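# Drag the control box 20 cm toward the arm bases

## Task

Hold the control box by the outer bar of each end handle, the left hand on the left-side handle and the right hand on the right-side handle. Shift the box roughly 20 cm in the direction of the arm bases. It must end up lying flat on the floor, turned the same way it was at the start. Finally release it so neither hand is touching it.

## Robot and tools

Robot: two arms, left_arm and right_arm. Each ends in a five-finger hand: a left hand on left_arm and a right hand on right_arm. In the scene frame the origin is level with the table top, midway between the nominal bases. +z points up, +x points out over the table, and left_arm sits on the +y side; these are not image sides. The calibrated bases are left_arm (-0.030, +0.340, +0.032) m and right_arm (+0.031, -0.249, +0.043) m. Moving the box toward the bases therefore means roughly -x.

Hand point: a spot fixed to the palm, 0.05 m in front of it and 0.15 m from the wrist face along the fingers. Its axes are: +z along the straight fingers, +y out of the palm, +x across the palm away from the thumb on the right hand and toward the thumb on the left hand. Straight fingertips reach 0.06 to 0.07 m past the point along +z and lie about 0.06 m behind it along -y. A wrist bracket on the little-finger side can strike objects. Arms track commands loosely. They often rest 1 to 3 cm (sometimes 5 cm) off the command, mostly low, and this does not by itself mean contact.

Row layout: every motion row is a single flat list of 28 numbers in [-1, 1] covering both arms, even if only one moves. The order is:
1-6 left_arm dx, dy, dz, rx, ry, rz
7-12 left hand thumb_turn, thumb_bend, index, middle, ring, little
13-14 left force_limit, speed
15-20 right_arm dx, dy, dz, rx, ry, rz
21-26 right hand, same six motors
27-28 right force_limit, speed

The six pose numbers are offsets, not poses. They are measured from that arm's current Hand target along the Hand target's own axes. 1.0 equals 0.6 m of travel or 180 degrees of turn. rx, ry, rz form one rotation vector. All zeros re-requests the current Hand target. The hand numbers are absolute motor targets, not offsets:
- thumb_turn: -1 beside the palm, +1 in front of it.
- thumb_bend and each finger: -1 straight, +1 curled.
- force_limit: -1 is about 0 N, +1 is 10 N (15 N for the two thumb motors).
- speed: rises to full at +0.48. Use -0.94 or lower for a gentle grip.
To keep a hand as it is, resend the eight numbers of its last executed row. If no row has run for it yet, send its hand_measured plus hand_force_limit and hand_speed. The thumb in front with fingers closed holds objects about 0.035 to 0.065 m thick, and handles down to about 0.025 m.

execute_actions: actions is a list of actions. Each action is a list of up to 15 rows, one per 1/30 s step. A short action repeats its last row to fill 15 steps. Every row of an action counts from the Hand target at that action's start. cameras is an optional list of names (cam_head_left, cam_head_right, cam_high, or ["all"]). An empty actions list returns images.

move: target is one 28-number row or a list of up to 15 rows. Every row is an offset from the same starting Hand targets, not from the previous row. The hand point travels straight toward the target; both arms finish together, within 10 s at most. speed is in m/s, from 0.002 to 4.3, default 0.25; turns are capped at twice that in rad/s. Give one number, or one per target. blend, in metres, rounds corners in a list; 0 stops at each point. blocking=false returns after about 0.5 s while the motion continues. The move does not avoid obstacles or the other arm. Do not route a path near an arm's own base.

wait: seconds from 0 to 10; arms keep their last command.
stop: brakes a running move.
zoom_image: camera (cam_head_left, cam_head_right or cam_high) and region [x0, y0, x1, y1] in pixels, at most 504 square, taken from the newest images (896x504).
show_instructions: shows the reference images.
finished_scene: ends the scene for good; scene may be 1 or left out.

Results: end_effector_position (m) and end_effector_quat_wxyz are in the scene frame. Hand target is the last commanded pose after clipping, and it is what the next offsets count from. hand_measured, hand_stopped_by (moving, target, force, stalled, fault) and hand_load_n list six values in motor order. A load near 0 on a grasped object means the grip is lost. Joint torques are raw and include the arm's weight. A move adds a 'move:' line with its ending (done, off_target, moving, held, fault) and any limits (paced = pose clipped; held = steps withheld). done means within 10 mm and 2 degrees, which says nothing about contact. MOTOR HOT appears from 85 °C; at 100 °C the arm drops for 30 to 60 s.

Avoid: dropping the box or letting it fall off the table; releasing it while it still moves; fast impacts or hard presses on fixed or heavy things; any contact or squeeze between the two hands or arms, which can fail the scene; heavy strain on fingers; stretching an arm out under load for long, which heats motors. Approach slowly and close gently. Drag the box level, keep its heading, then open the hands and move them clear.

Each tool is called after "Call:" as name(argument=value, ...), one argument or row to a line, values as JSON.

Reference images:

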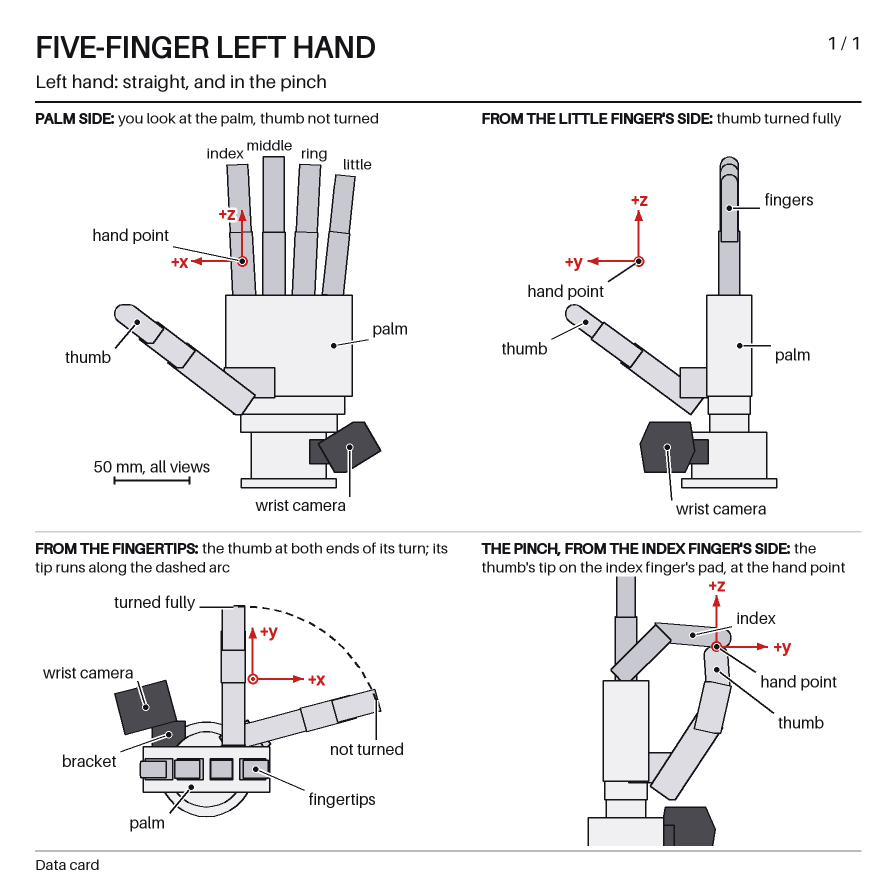

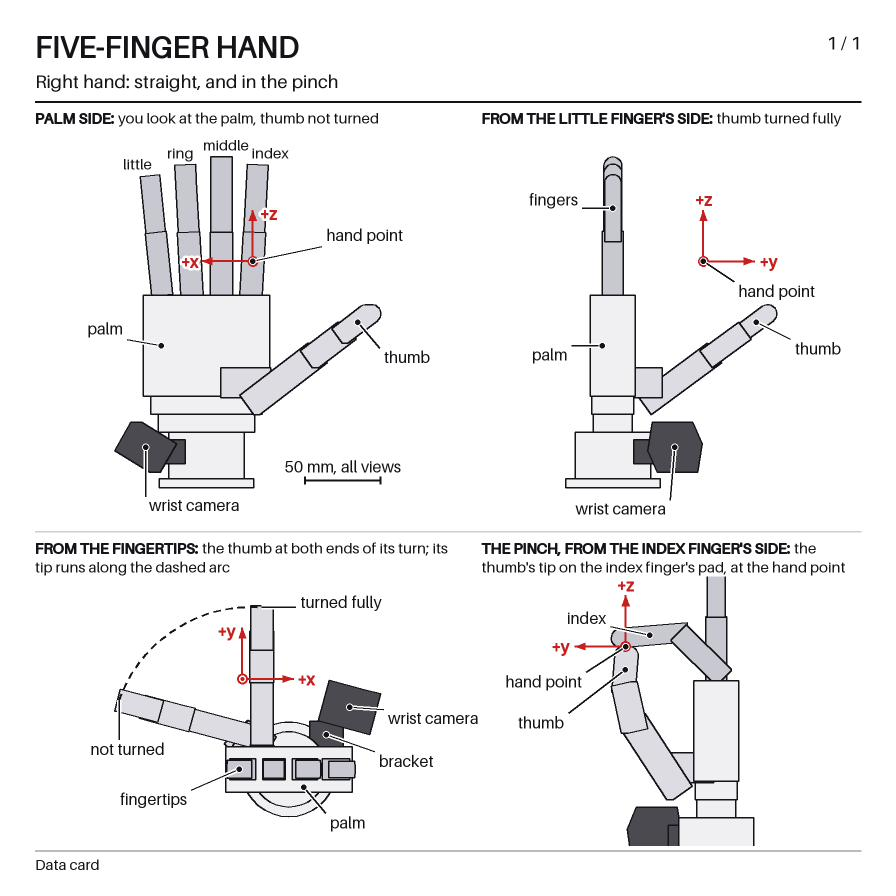

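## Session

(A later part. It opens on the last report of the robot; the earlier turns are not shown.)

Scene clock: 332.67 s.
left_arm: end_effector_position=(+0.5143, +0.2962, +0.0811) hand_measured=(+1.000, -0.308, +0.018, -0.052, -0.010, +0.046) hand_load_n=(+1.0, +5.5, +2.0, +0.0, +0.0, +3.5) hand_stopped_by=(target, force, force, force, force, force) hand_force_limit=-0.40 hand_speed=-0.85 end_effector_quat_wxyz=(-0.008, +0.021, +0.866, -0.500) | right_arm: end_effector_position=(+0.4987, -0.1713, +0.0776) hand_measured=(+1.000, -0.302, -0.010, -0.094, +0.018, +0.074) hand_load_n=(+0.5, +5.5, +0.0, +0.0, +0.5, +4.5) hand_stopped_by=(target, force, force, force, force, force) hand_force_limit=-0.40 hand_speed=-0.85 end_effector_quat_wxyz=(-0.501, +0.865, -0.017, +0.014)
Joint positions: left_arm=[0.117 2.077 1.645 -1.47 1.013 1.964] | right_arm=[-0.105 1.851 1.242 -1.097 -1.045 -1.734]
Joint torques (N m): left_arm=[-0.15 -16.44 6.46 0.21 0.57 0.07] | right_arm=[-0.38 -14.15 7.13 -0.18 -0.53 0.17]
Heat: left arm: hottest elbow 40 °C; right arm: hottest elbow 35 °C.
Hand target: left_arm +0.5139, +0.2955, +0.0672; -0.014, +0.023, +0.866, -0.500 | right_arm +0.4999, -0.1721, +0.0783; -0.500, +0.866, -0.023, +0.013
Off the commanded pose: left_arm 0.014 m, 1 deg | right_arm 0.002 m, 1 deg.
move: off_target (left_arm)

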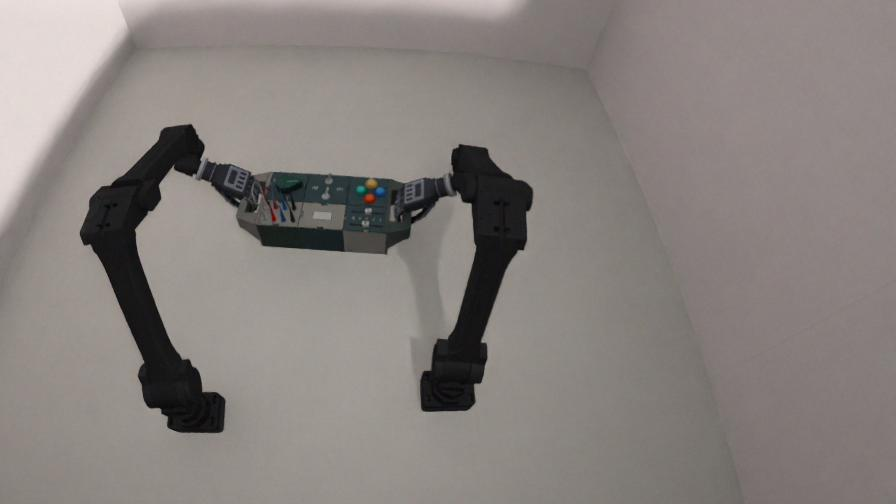

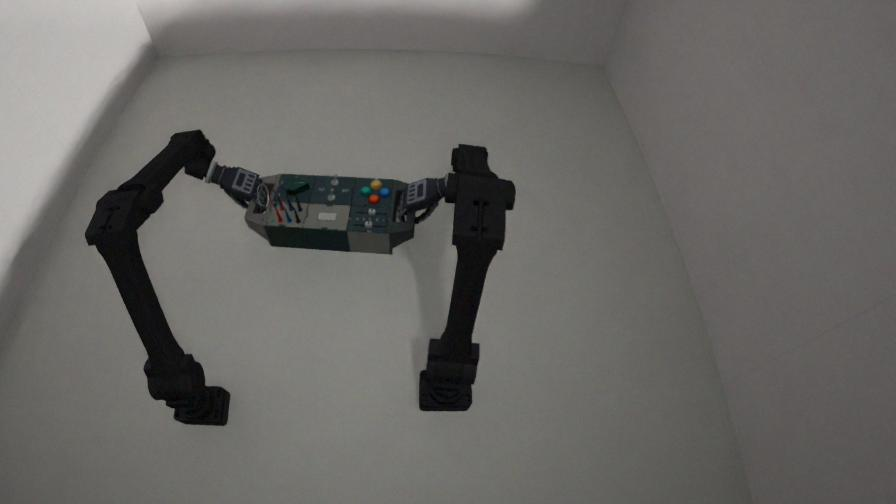

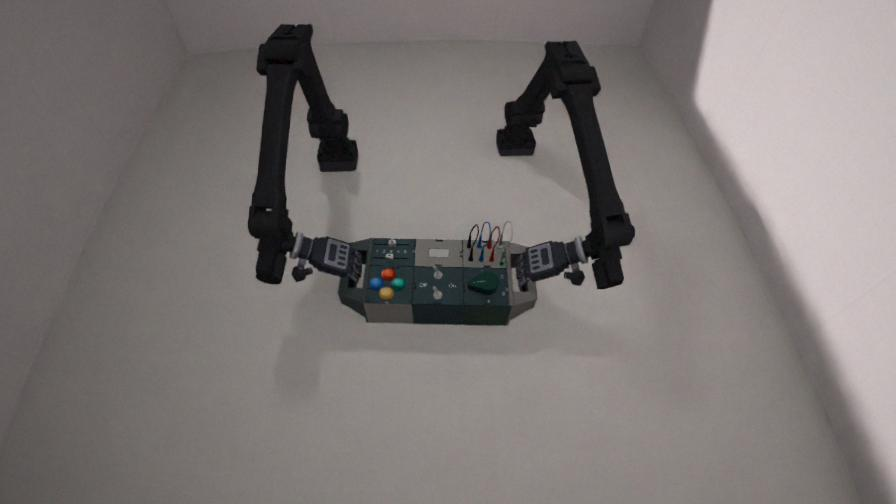

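Call:
move(
  target=[
    [0,0,0,0,0,0,1,0.4,0.38,0.38,0.38,0.4,-0.3,-0.85,0,0,0,0,0,0,1,0.4,0.38,0.38,0.38,0.4,-0.3,-0.85],
    [0.1664,-0.0262,-0.0047,0,0,0,1,0.4,0.38,0.38,0.38,0.4,-0.3,-0.85,-0.1664,-0.0013,-0.0112,0,0,0,1,0.4,0.38,0.38,0.38,0.4,-0.3,-0.85],
  ],
  speed=0.08,
  cameras=["all"],
)

Scene clock: 355.07 s.
left_arm: end_effector_position=(+0.4192, +0.2913, +0.0801) hand_measured=(+1.000, -0.310, +0.028, +0.014, +0.028, +0.046) hand_load_n=(+1.5, +10.5, +4.0, +8.5, +3.5, +0.0) hand_stopped_by=(target, force, force, force, force, force) hand_force_limit=-0.30 hand_speed=-0.85 end_effector_quat_wxyz=(-0.015, +0.029, +0.865, -0.500) | right_arm: end_effector_position=(+0.4016, -0.1688, +0.0763) hand_measured=(+1.000, -0.302, +0.016, +0.014, +0.030, +0.074) hand_load_n=(+0.5, +8.0, +1.0, +7.0, +1.0, +0.5) hand_stopped_by=(target, force, force, force, force, force) hand_force_limit=-0.30 hand_speed=-0.85 end_effector_quat_wxyz=(-0.499, +0.866, -0.019, +0.007)
Joint positions: left_arm=[0.136 1.881 1.315 -1.398 1 2.032] | right_arm=[-0.126 1.659 0.959 -1.057 -1.034 -1.779]
Joint torques (N m): left_arm=[0.85 -15.97 4.96 -0.28 0.61 -0.08] | right_arm=[-0.56 -12.16 6 -0.4 -0.67 0.07]
Heat: left arm: hottest elbow 40 °C; right arm: hottest elbow 36 °C.
Hand target: left_arm +0.4139, +0.2954, +0.0822; -0.014, +0.024, +0.866, -0.500 | right_arm +0.3998, -0.1722, +0.0824; -0.500, +0.866, -0.023, +0.013
Off the commanded pose: left_arm 0.007 m, 1 deg | right_arm 0.007 m, 1 deg.
move: done

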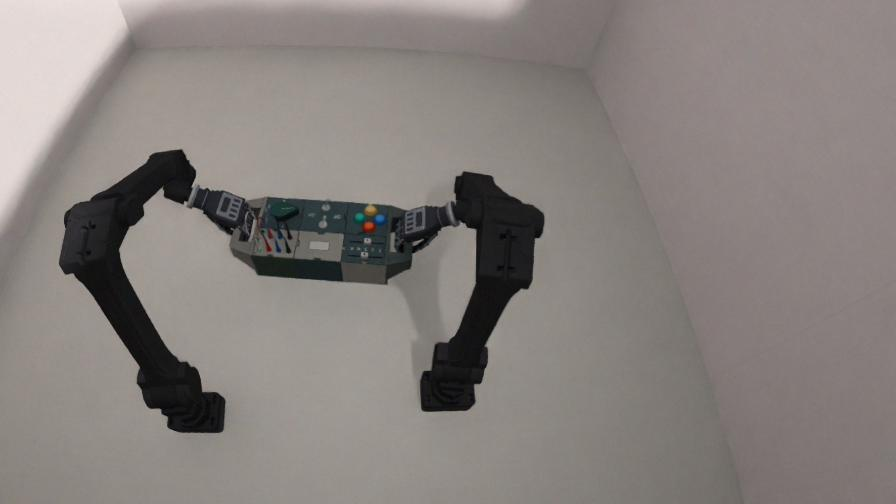

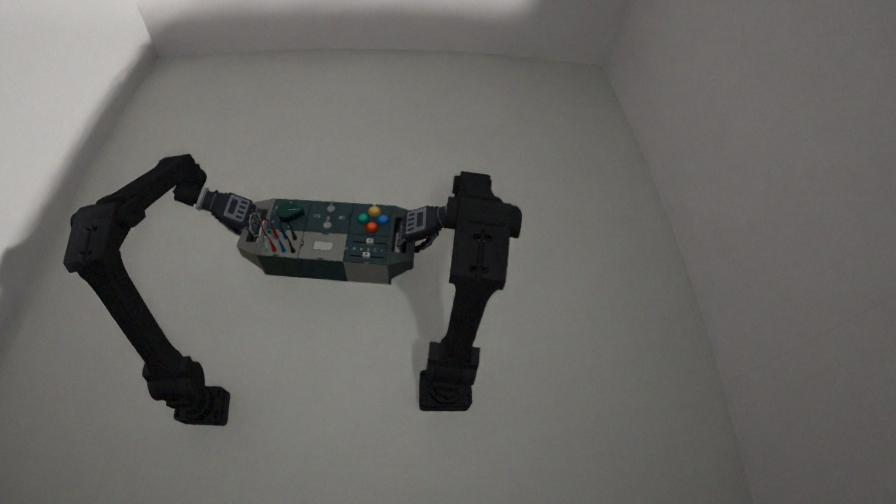

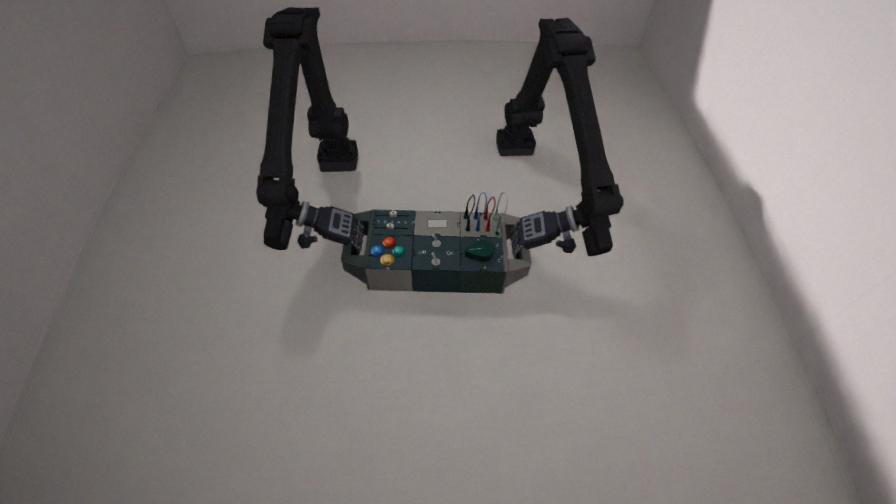

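Call:
move(
  target=[0.1747,-0.0047,0.0082,0,0,0,1,0.4,0.38,0.38,0.38,0.4,-0.3,-0.85,-0.1697,0.0046,-0.008,0,0,0,1,0.4,0.38,0.38,0.38,0.4,-0.3,-0.85],
  speed=0.08,
  cameras=["all"],
)

Call:
zoom_image(
  camera="cam_high",
  region=[320, 160, 560, 300],
)

Call:
zoom_image(
  camera="cam_head_left",
  region=[200, 200, 440, 340],
)

Scene clock: 363.23 s.
left_arm: end_effector_position=(+0.3145, +0.2920, +0.0797) hand_measured=(+1.000, -0.310, +0.028, +0.014, +0.028, +0.046) hand_load_n=(+3.0, +10.5, +5.5, +8.5, +2.0, +0.0) hand_stopped_by=(target, force, force, force, force, force) hand_force_limit=-0.30 hand_speed=-0.85 end_effector_quat_wxyz=(-0.016, +0.028, +0.865, -0.500) | right_arm: end_effector_position=(+0.2988, -0.1696, +0.0760) hand_measured=(+1.000, -0.302, +0.016, +0.014, +0.030, +0.074) hand_load_n=(+0.5, +8.5, +1.5, +7.0, +1.0, +1.0) hand_stopped_by=(target, force, force, force, force, force) hand_force_limit=-0.30 hand_speed=-0.85 end_effector_quat_wxyz=(-0.497, +0.867, -0.018, +0.008)
Joint positions: left_arm=[0.184 1.671 1.001 -1.36 0.98 2.11] | right_arm=[-0.177 1.44 0.69 -1.088 -1.02 -1.876]
Joint torques (N m): left_arm=[1.08 -12.69 4.56 -0.65 0.55 -0.05] | right_arm=[-0.97 -8.94 5.89 -1.25 -0.78 0.02]
Heat: left arm: hottest elbow 39 °C; right arm: hottest elbow 35 °C.
Hand target: left_arm +0.3091, +0.2955, +0.0823; -0.014, +0.023, +0.866, -0.500 | right_arm +0.2979, -0.1724, +0.0825; -0.500, +0.866, -0.023, +0.013
Off the commanded pose: left_arm 0.007 m, 1 deg | right_arm 0.007 m, 1 deg.
joint sent to its limit (left arm) — joint 6 (wrist roll), upper limit. The joint targets still meet the commanded pose.
move: done

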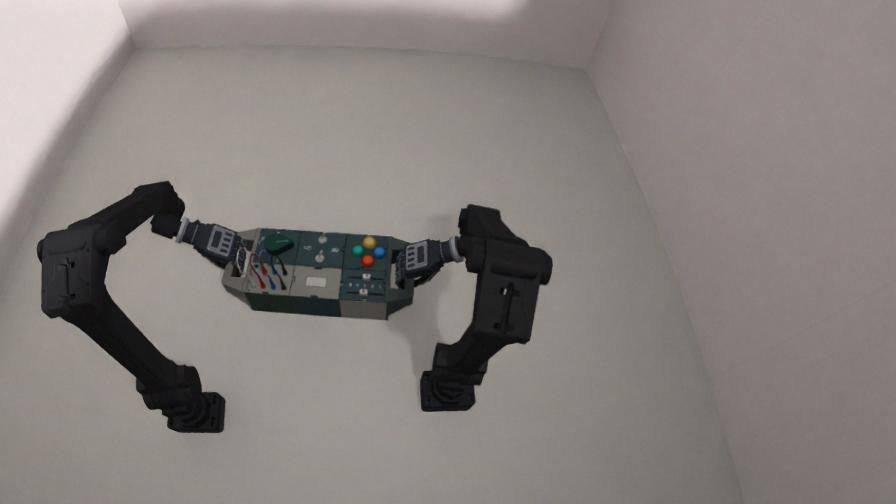

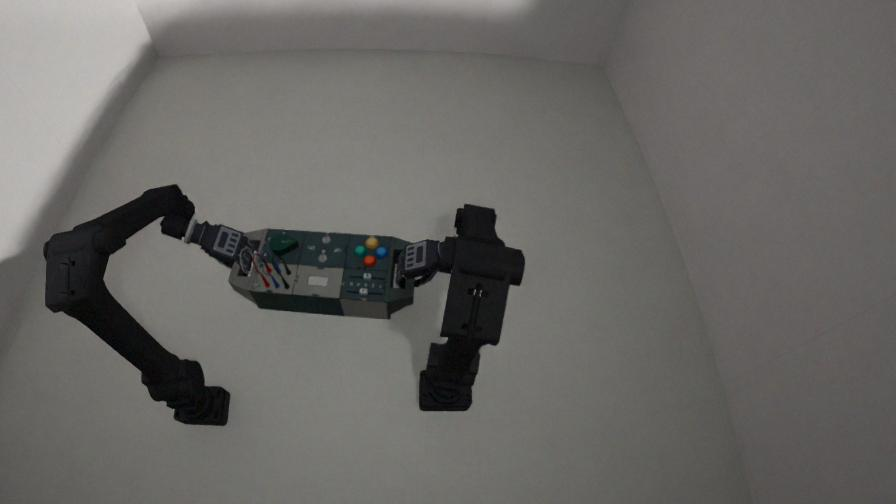

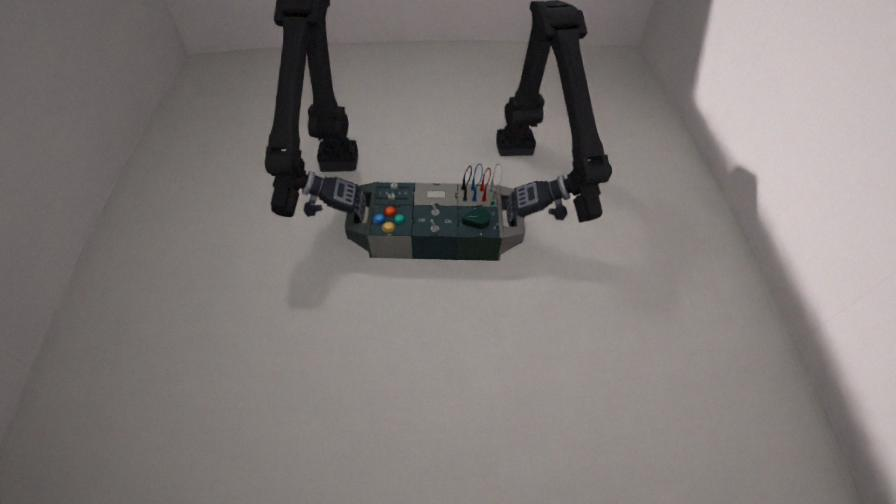

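Scaled by 2.100 from the camera's 896x504 image, which has a finer 1280x720 frame.

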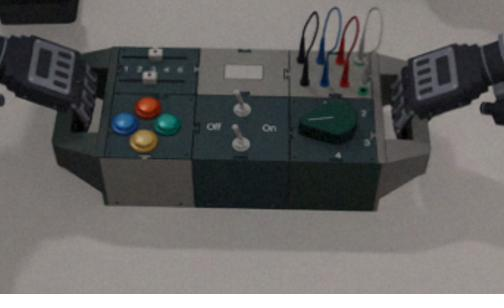

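Scaled by 2.100 from the camera's 896x504 image, which has a finer 1280x720 frame.

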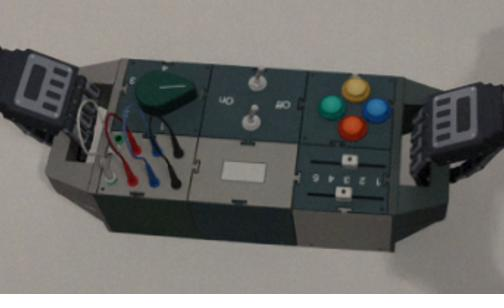

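Call:
move(
  target=[0,0,0,0,0,0,1,-1,-0.12,-0.12,-0.12,-0.12,-0.3,-0.7,0,0,0,0,0,0,1,-1,-0.12,-0.12,-0.12,-0.12,-0.3,-0.7],
  cameras=["all"],
)

Call:
zoom_image(
  camera="cam_high",
  region=[300, 150, 440, 280],
)

Call:
zoom_image(
  camera="cam_high",
  region=[450, 150, 590, 280],
)

Call:
zoom_image(
  camera="cam_head_left",
  region=[190, 190, 310, 320],
)

Call:
zoom_image(
  camera="cam_head_left",
  region=[360, 190, 480, 320],
)

Scene clock: 382.50 s.
left_arm: end_effector_position=(+0.3107, +0.2916, +0.0784) hand_measured=(+1.000, -1.000, -0.120, -0.120, -0.120, -0.120) hand_load_n=(+0.0, +0.0, +0.5, +0.0, +0.0, +0.0) hand_stopped_by=(target, target, target, target, target, target) hand_force_limit=-0.30 hand_speed=-0.70 end_effector_quat_wxyz=(-0.019, +0.027, +0.866, -0.500) | right_arm: end_effector_position=(+0.2970, -0.1695, +0.0784) hand_measured=(+1.000, -1.000, -0.120, -0.120, -0.120, -0.120) hand_load_n=(+0.0, +0.0, +0.0, +0.0, +0.0, +0.0) hand_stopped_by=(target, target, target, target, target, target) hand_force_limit=-0.30 hand_speed=-0.70 end_effector_quat_wxyz=(-0.499, +0.867, -0.021, +0.006)
Joint positions: left_arm=[0.184 1.668 0.993 -1.36 0.977 2.11] | right_arm=[-0.179 1.434 0.69 -1.1 -1.021 -1.876]
Joint torques (N m): left_arm=[0.97 -12.51 5.09 -0.62 0.63 -0.05] | right_arm=[-0.79 -8.7 6.05 -0.88 -0.73 -0.03]
Heat: left arm: hottest elbow 38 °C; right arm: hottest elbow 35 °C.
Hand target: left_arm +0.3090, +0.2955, +0.0823; -0.014, +0.024, +0.866, -0.500 | right_arm +0.2979, -0.1724, +0.0825; -0.500, +0.866, -0.023, +0.013
Off the commanded pose: left_arm 0.006 m, 1 deg | right_arm 0.005 m, 1 deg.
joint sent to its limit (left arm) — joint 6 (wrist roll), upper limit. The joint targets still meet the commanded pose.
move: done

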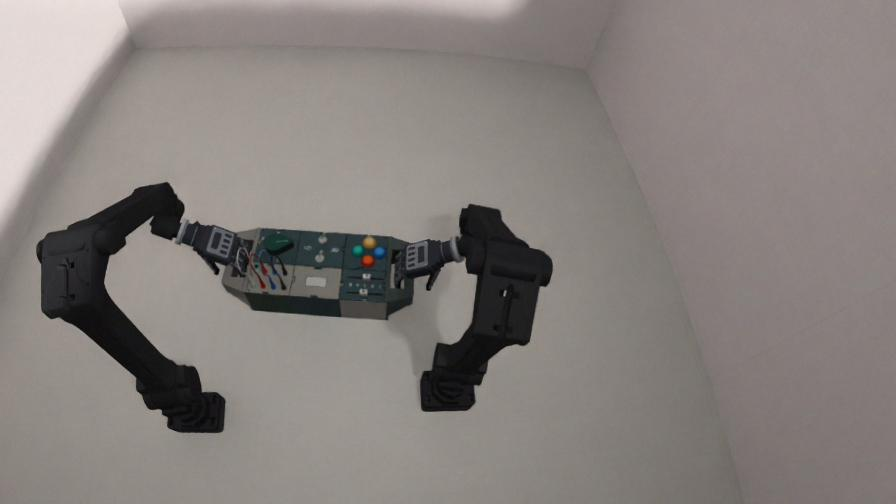

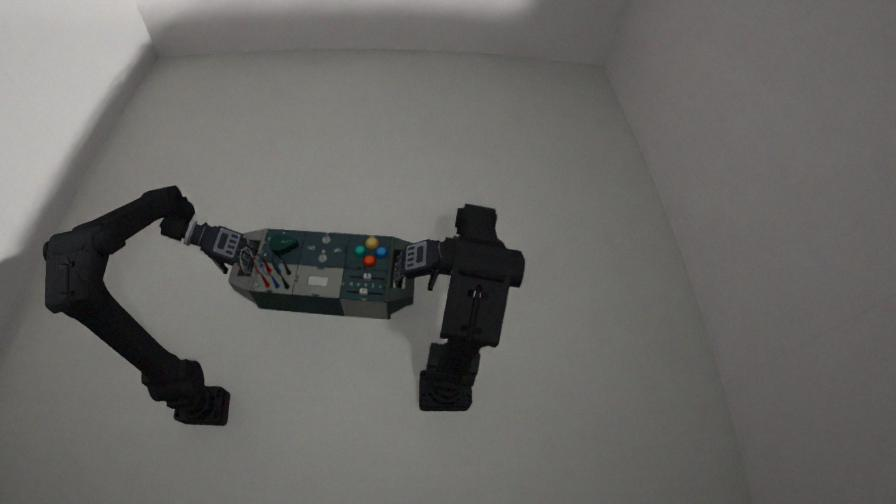

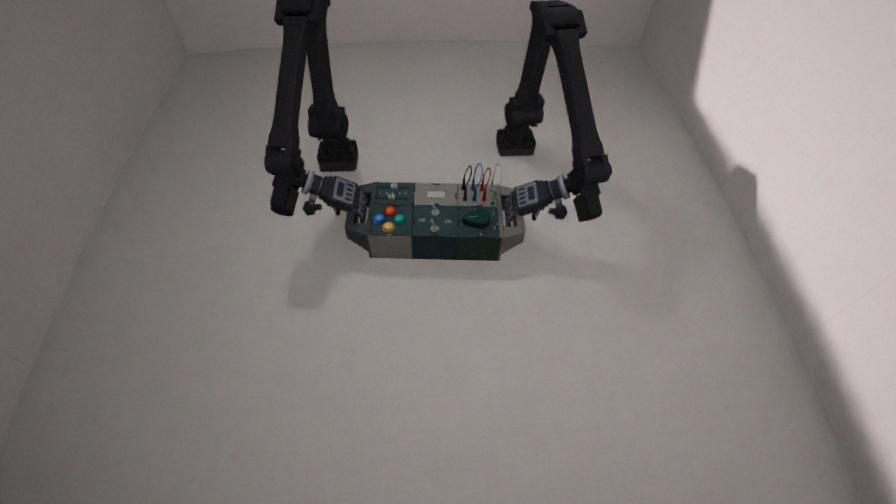

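Scaled by 3.600 from the camera's 896x504 image, which has a finer 1280x720 frame.

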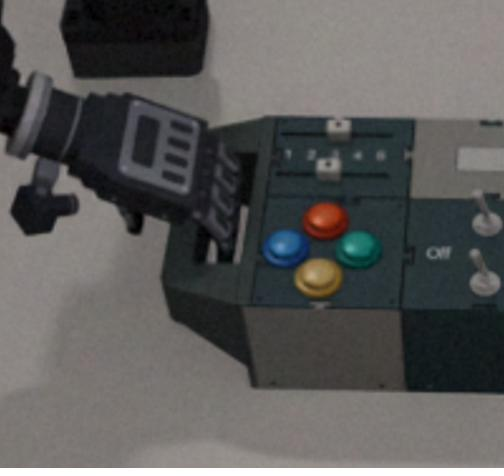

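Scaled by 3.600 from the camera's 896x504 image, which has a finer 1280x720 frame.

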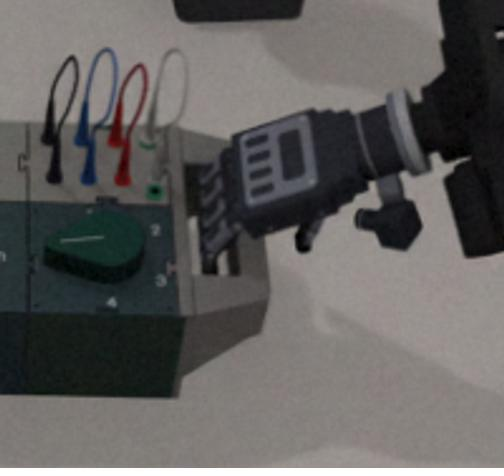

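Scaled by 3.877 from the camera's 896x504 image, which has a finer 1280x720 frame.

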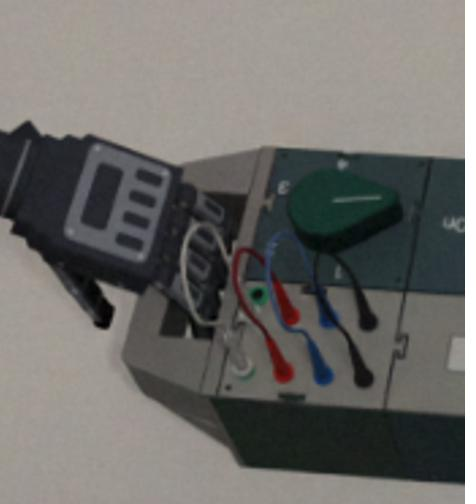

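Scaled by 3.877 from the camera's 896x504 image, which has a finer 1280x720 frame.

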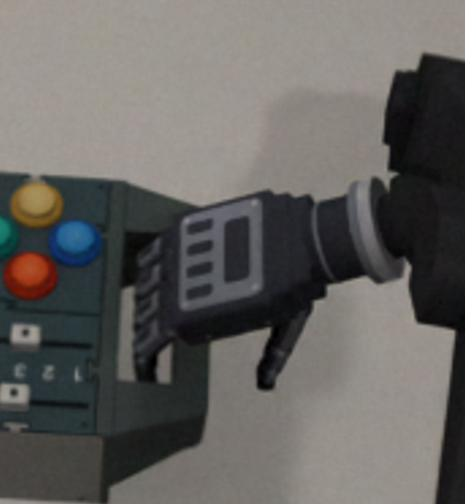

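Call:
move(
  target=[
    [0.0006,-0.0115,-0.0201,0,0,0,1,-1,-0.2,-0.2,-0.2,-0.2,-0.3,-0.7,0.0006,-0.0115,-0.0201,0,0,0,1,-1,-0.2,-0.2,-0.2,-0.2,-0.3,-0.7],
    [0.001,-0.1632,-0.1173,0,0,0,1,-1,-0.2,-0.2,-0.2,-0.2,-0.3,-0.7,0.001,-0.1632,-0.1173,0,0,0,1,-1,-0.2,-0.2,-0.2,-0.2,-0.3,-0.7],
  ],
  speed=0.1,
  blend=[0.004,0],
  cameras=["all"],
)

Call:
zoom_image(
  camera="cam_high",
  region=[300, 140, 580, 290],
)

Call:
zoom_image(
  camera="cam_head_left",
  region=[190, 190, 470, 340],
)

Scene clock: 399.47 s.
left_arm: end_effector_position=(+0.2959, +0.2976, +0.1879) hand_measured=(+1.000, -1.000, -0.200, -0.200, -0.200, -0.200) hand_load_n=(+0.0, +0.0, +0.0, +0.0, +0.0, +0.0) hand_stopped_by=(target, target, target, target, target, target) hand_force_limit=-0.30 hand_speed=-0.70 end_effector_quat_wxyz=(-0.033, +0.011, +0.867, -0.498) | right_arm: end_effector_position=(+0.2805, -0.1757, +0.1878) hand_measured=(+1.000, -1.000, -0.200, -0.200, -0.200, -0.200) hand_load_n=(+0.0, +0.0, +0.0, +0.0, +0.0, +0.0) hand_stopped_by=(target, target, target, target, target, target) hand_force_limit=-0.30 hand_speed=-0.70 end_effector_quat_wxyz=(-0.504, +0.863, -0.037, -0.015)
Joint positions: left_arm=[0.205 1.504 1.117 -1.688 0.96 2.11] | right_arm=[-0.214 1.251 0.842 -1.535 -1.016 -1.93]
Joint torques (N m): left_arm=[1.44 -11.05 9.57 -0.94 0.51 -0.05] | right_arm=[-1.26 -7.47 11.56 -0.9 -0.42 -0.13]
Heat: left arm: hottest elbow 38 °C; right arm: hottest elbow 35 °C.
Hand target: left_arm +0.3091, +0.3075, +0.2023; -0.014, +0.023, +0.866, -0.500 | right_arm +0.2981, -0.1843, +0.2027; -0.500, +0.866, -0.023, +0.013
Off the commanded pose: left_arm 0.022 m, 3 deg | right_arm 0.024 m, 4 deg.
joint sent to its limit (left arm) — joint 6 (wrist roll), upper limit. The joint targets still meet the commanded pose.
move: off_target (left_arm, right_arm)

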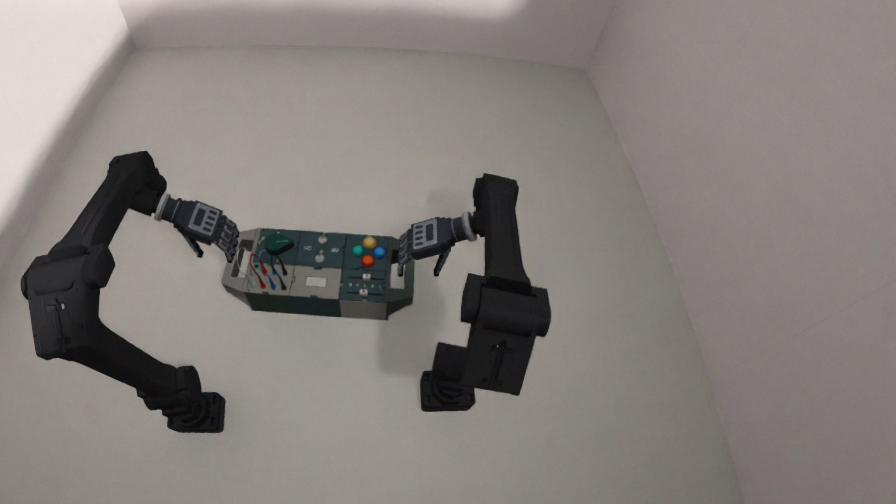

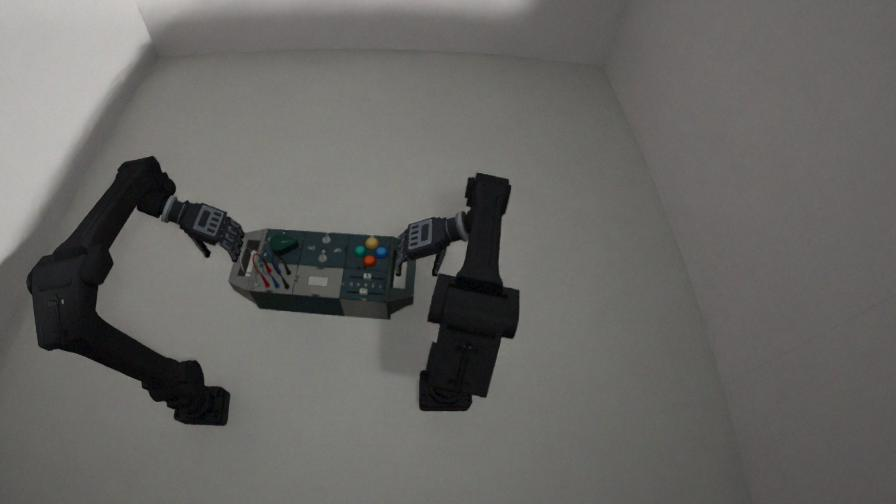

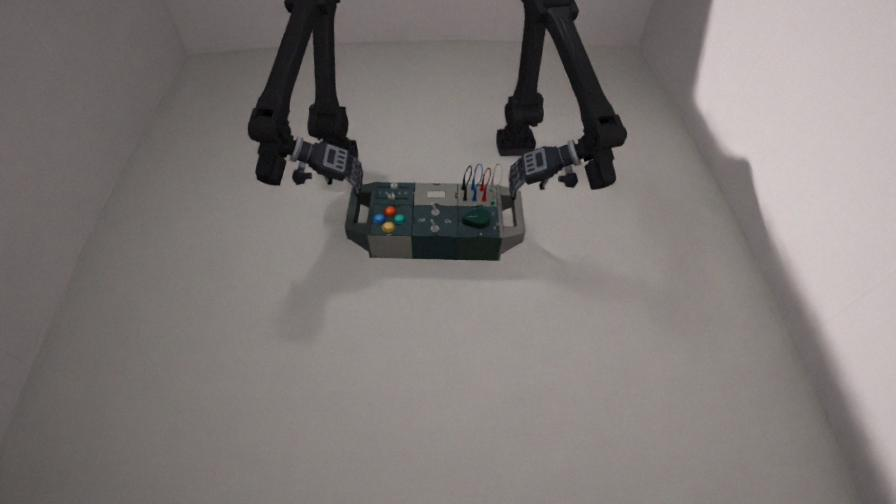

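Scaled by 1.800 from the camera's 896x504 image, which has a finer 1280x720 frame.

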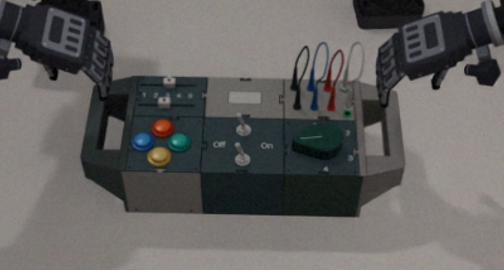

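Scaled by 1.800 from the camera's 896x504 image, which has a finer 1280x720 frame.

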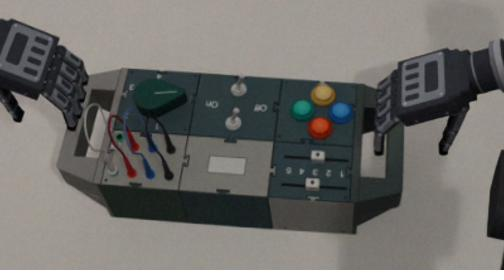

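Call:
finished_scene(
)

The scene is finished: the task was done.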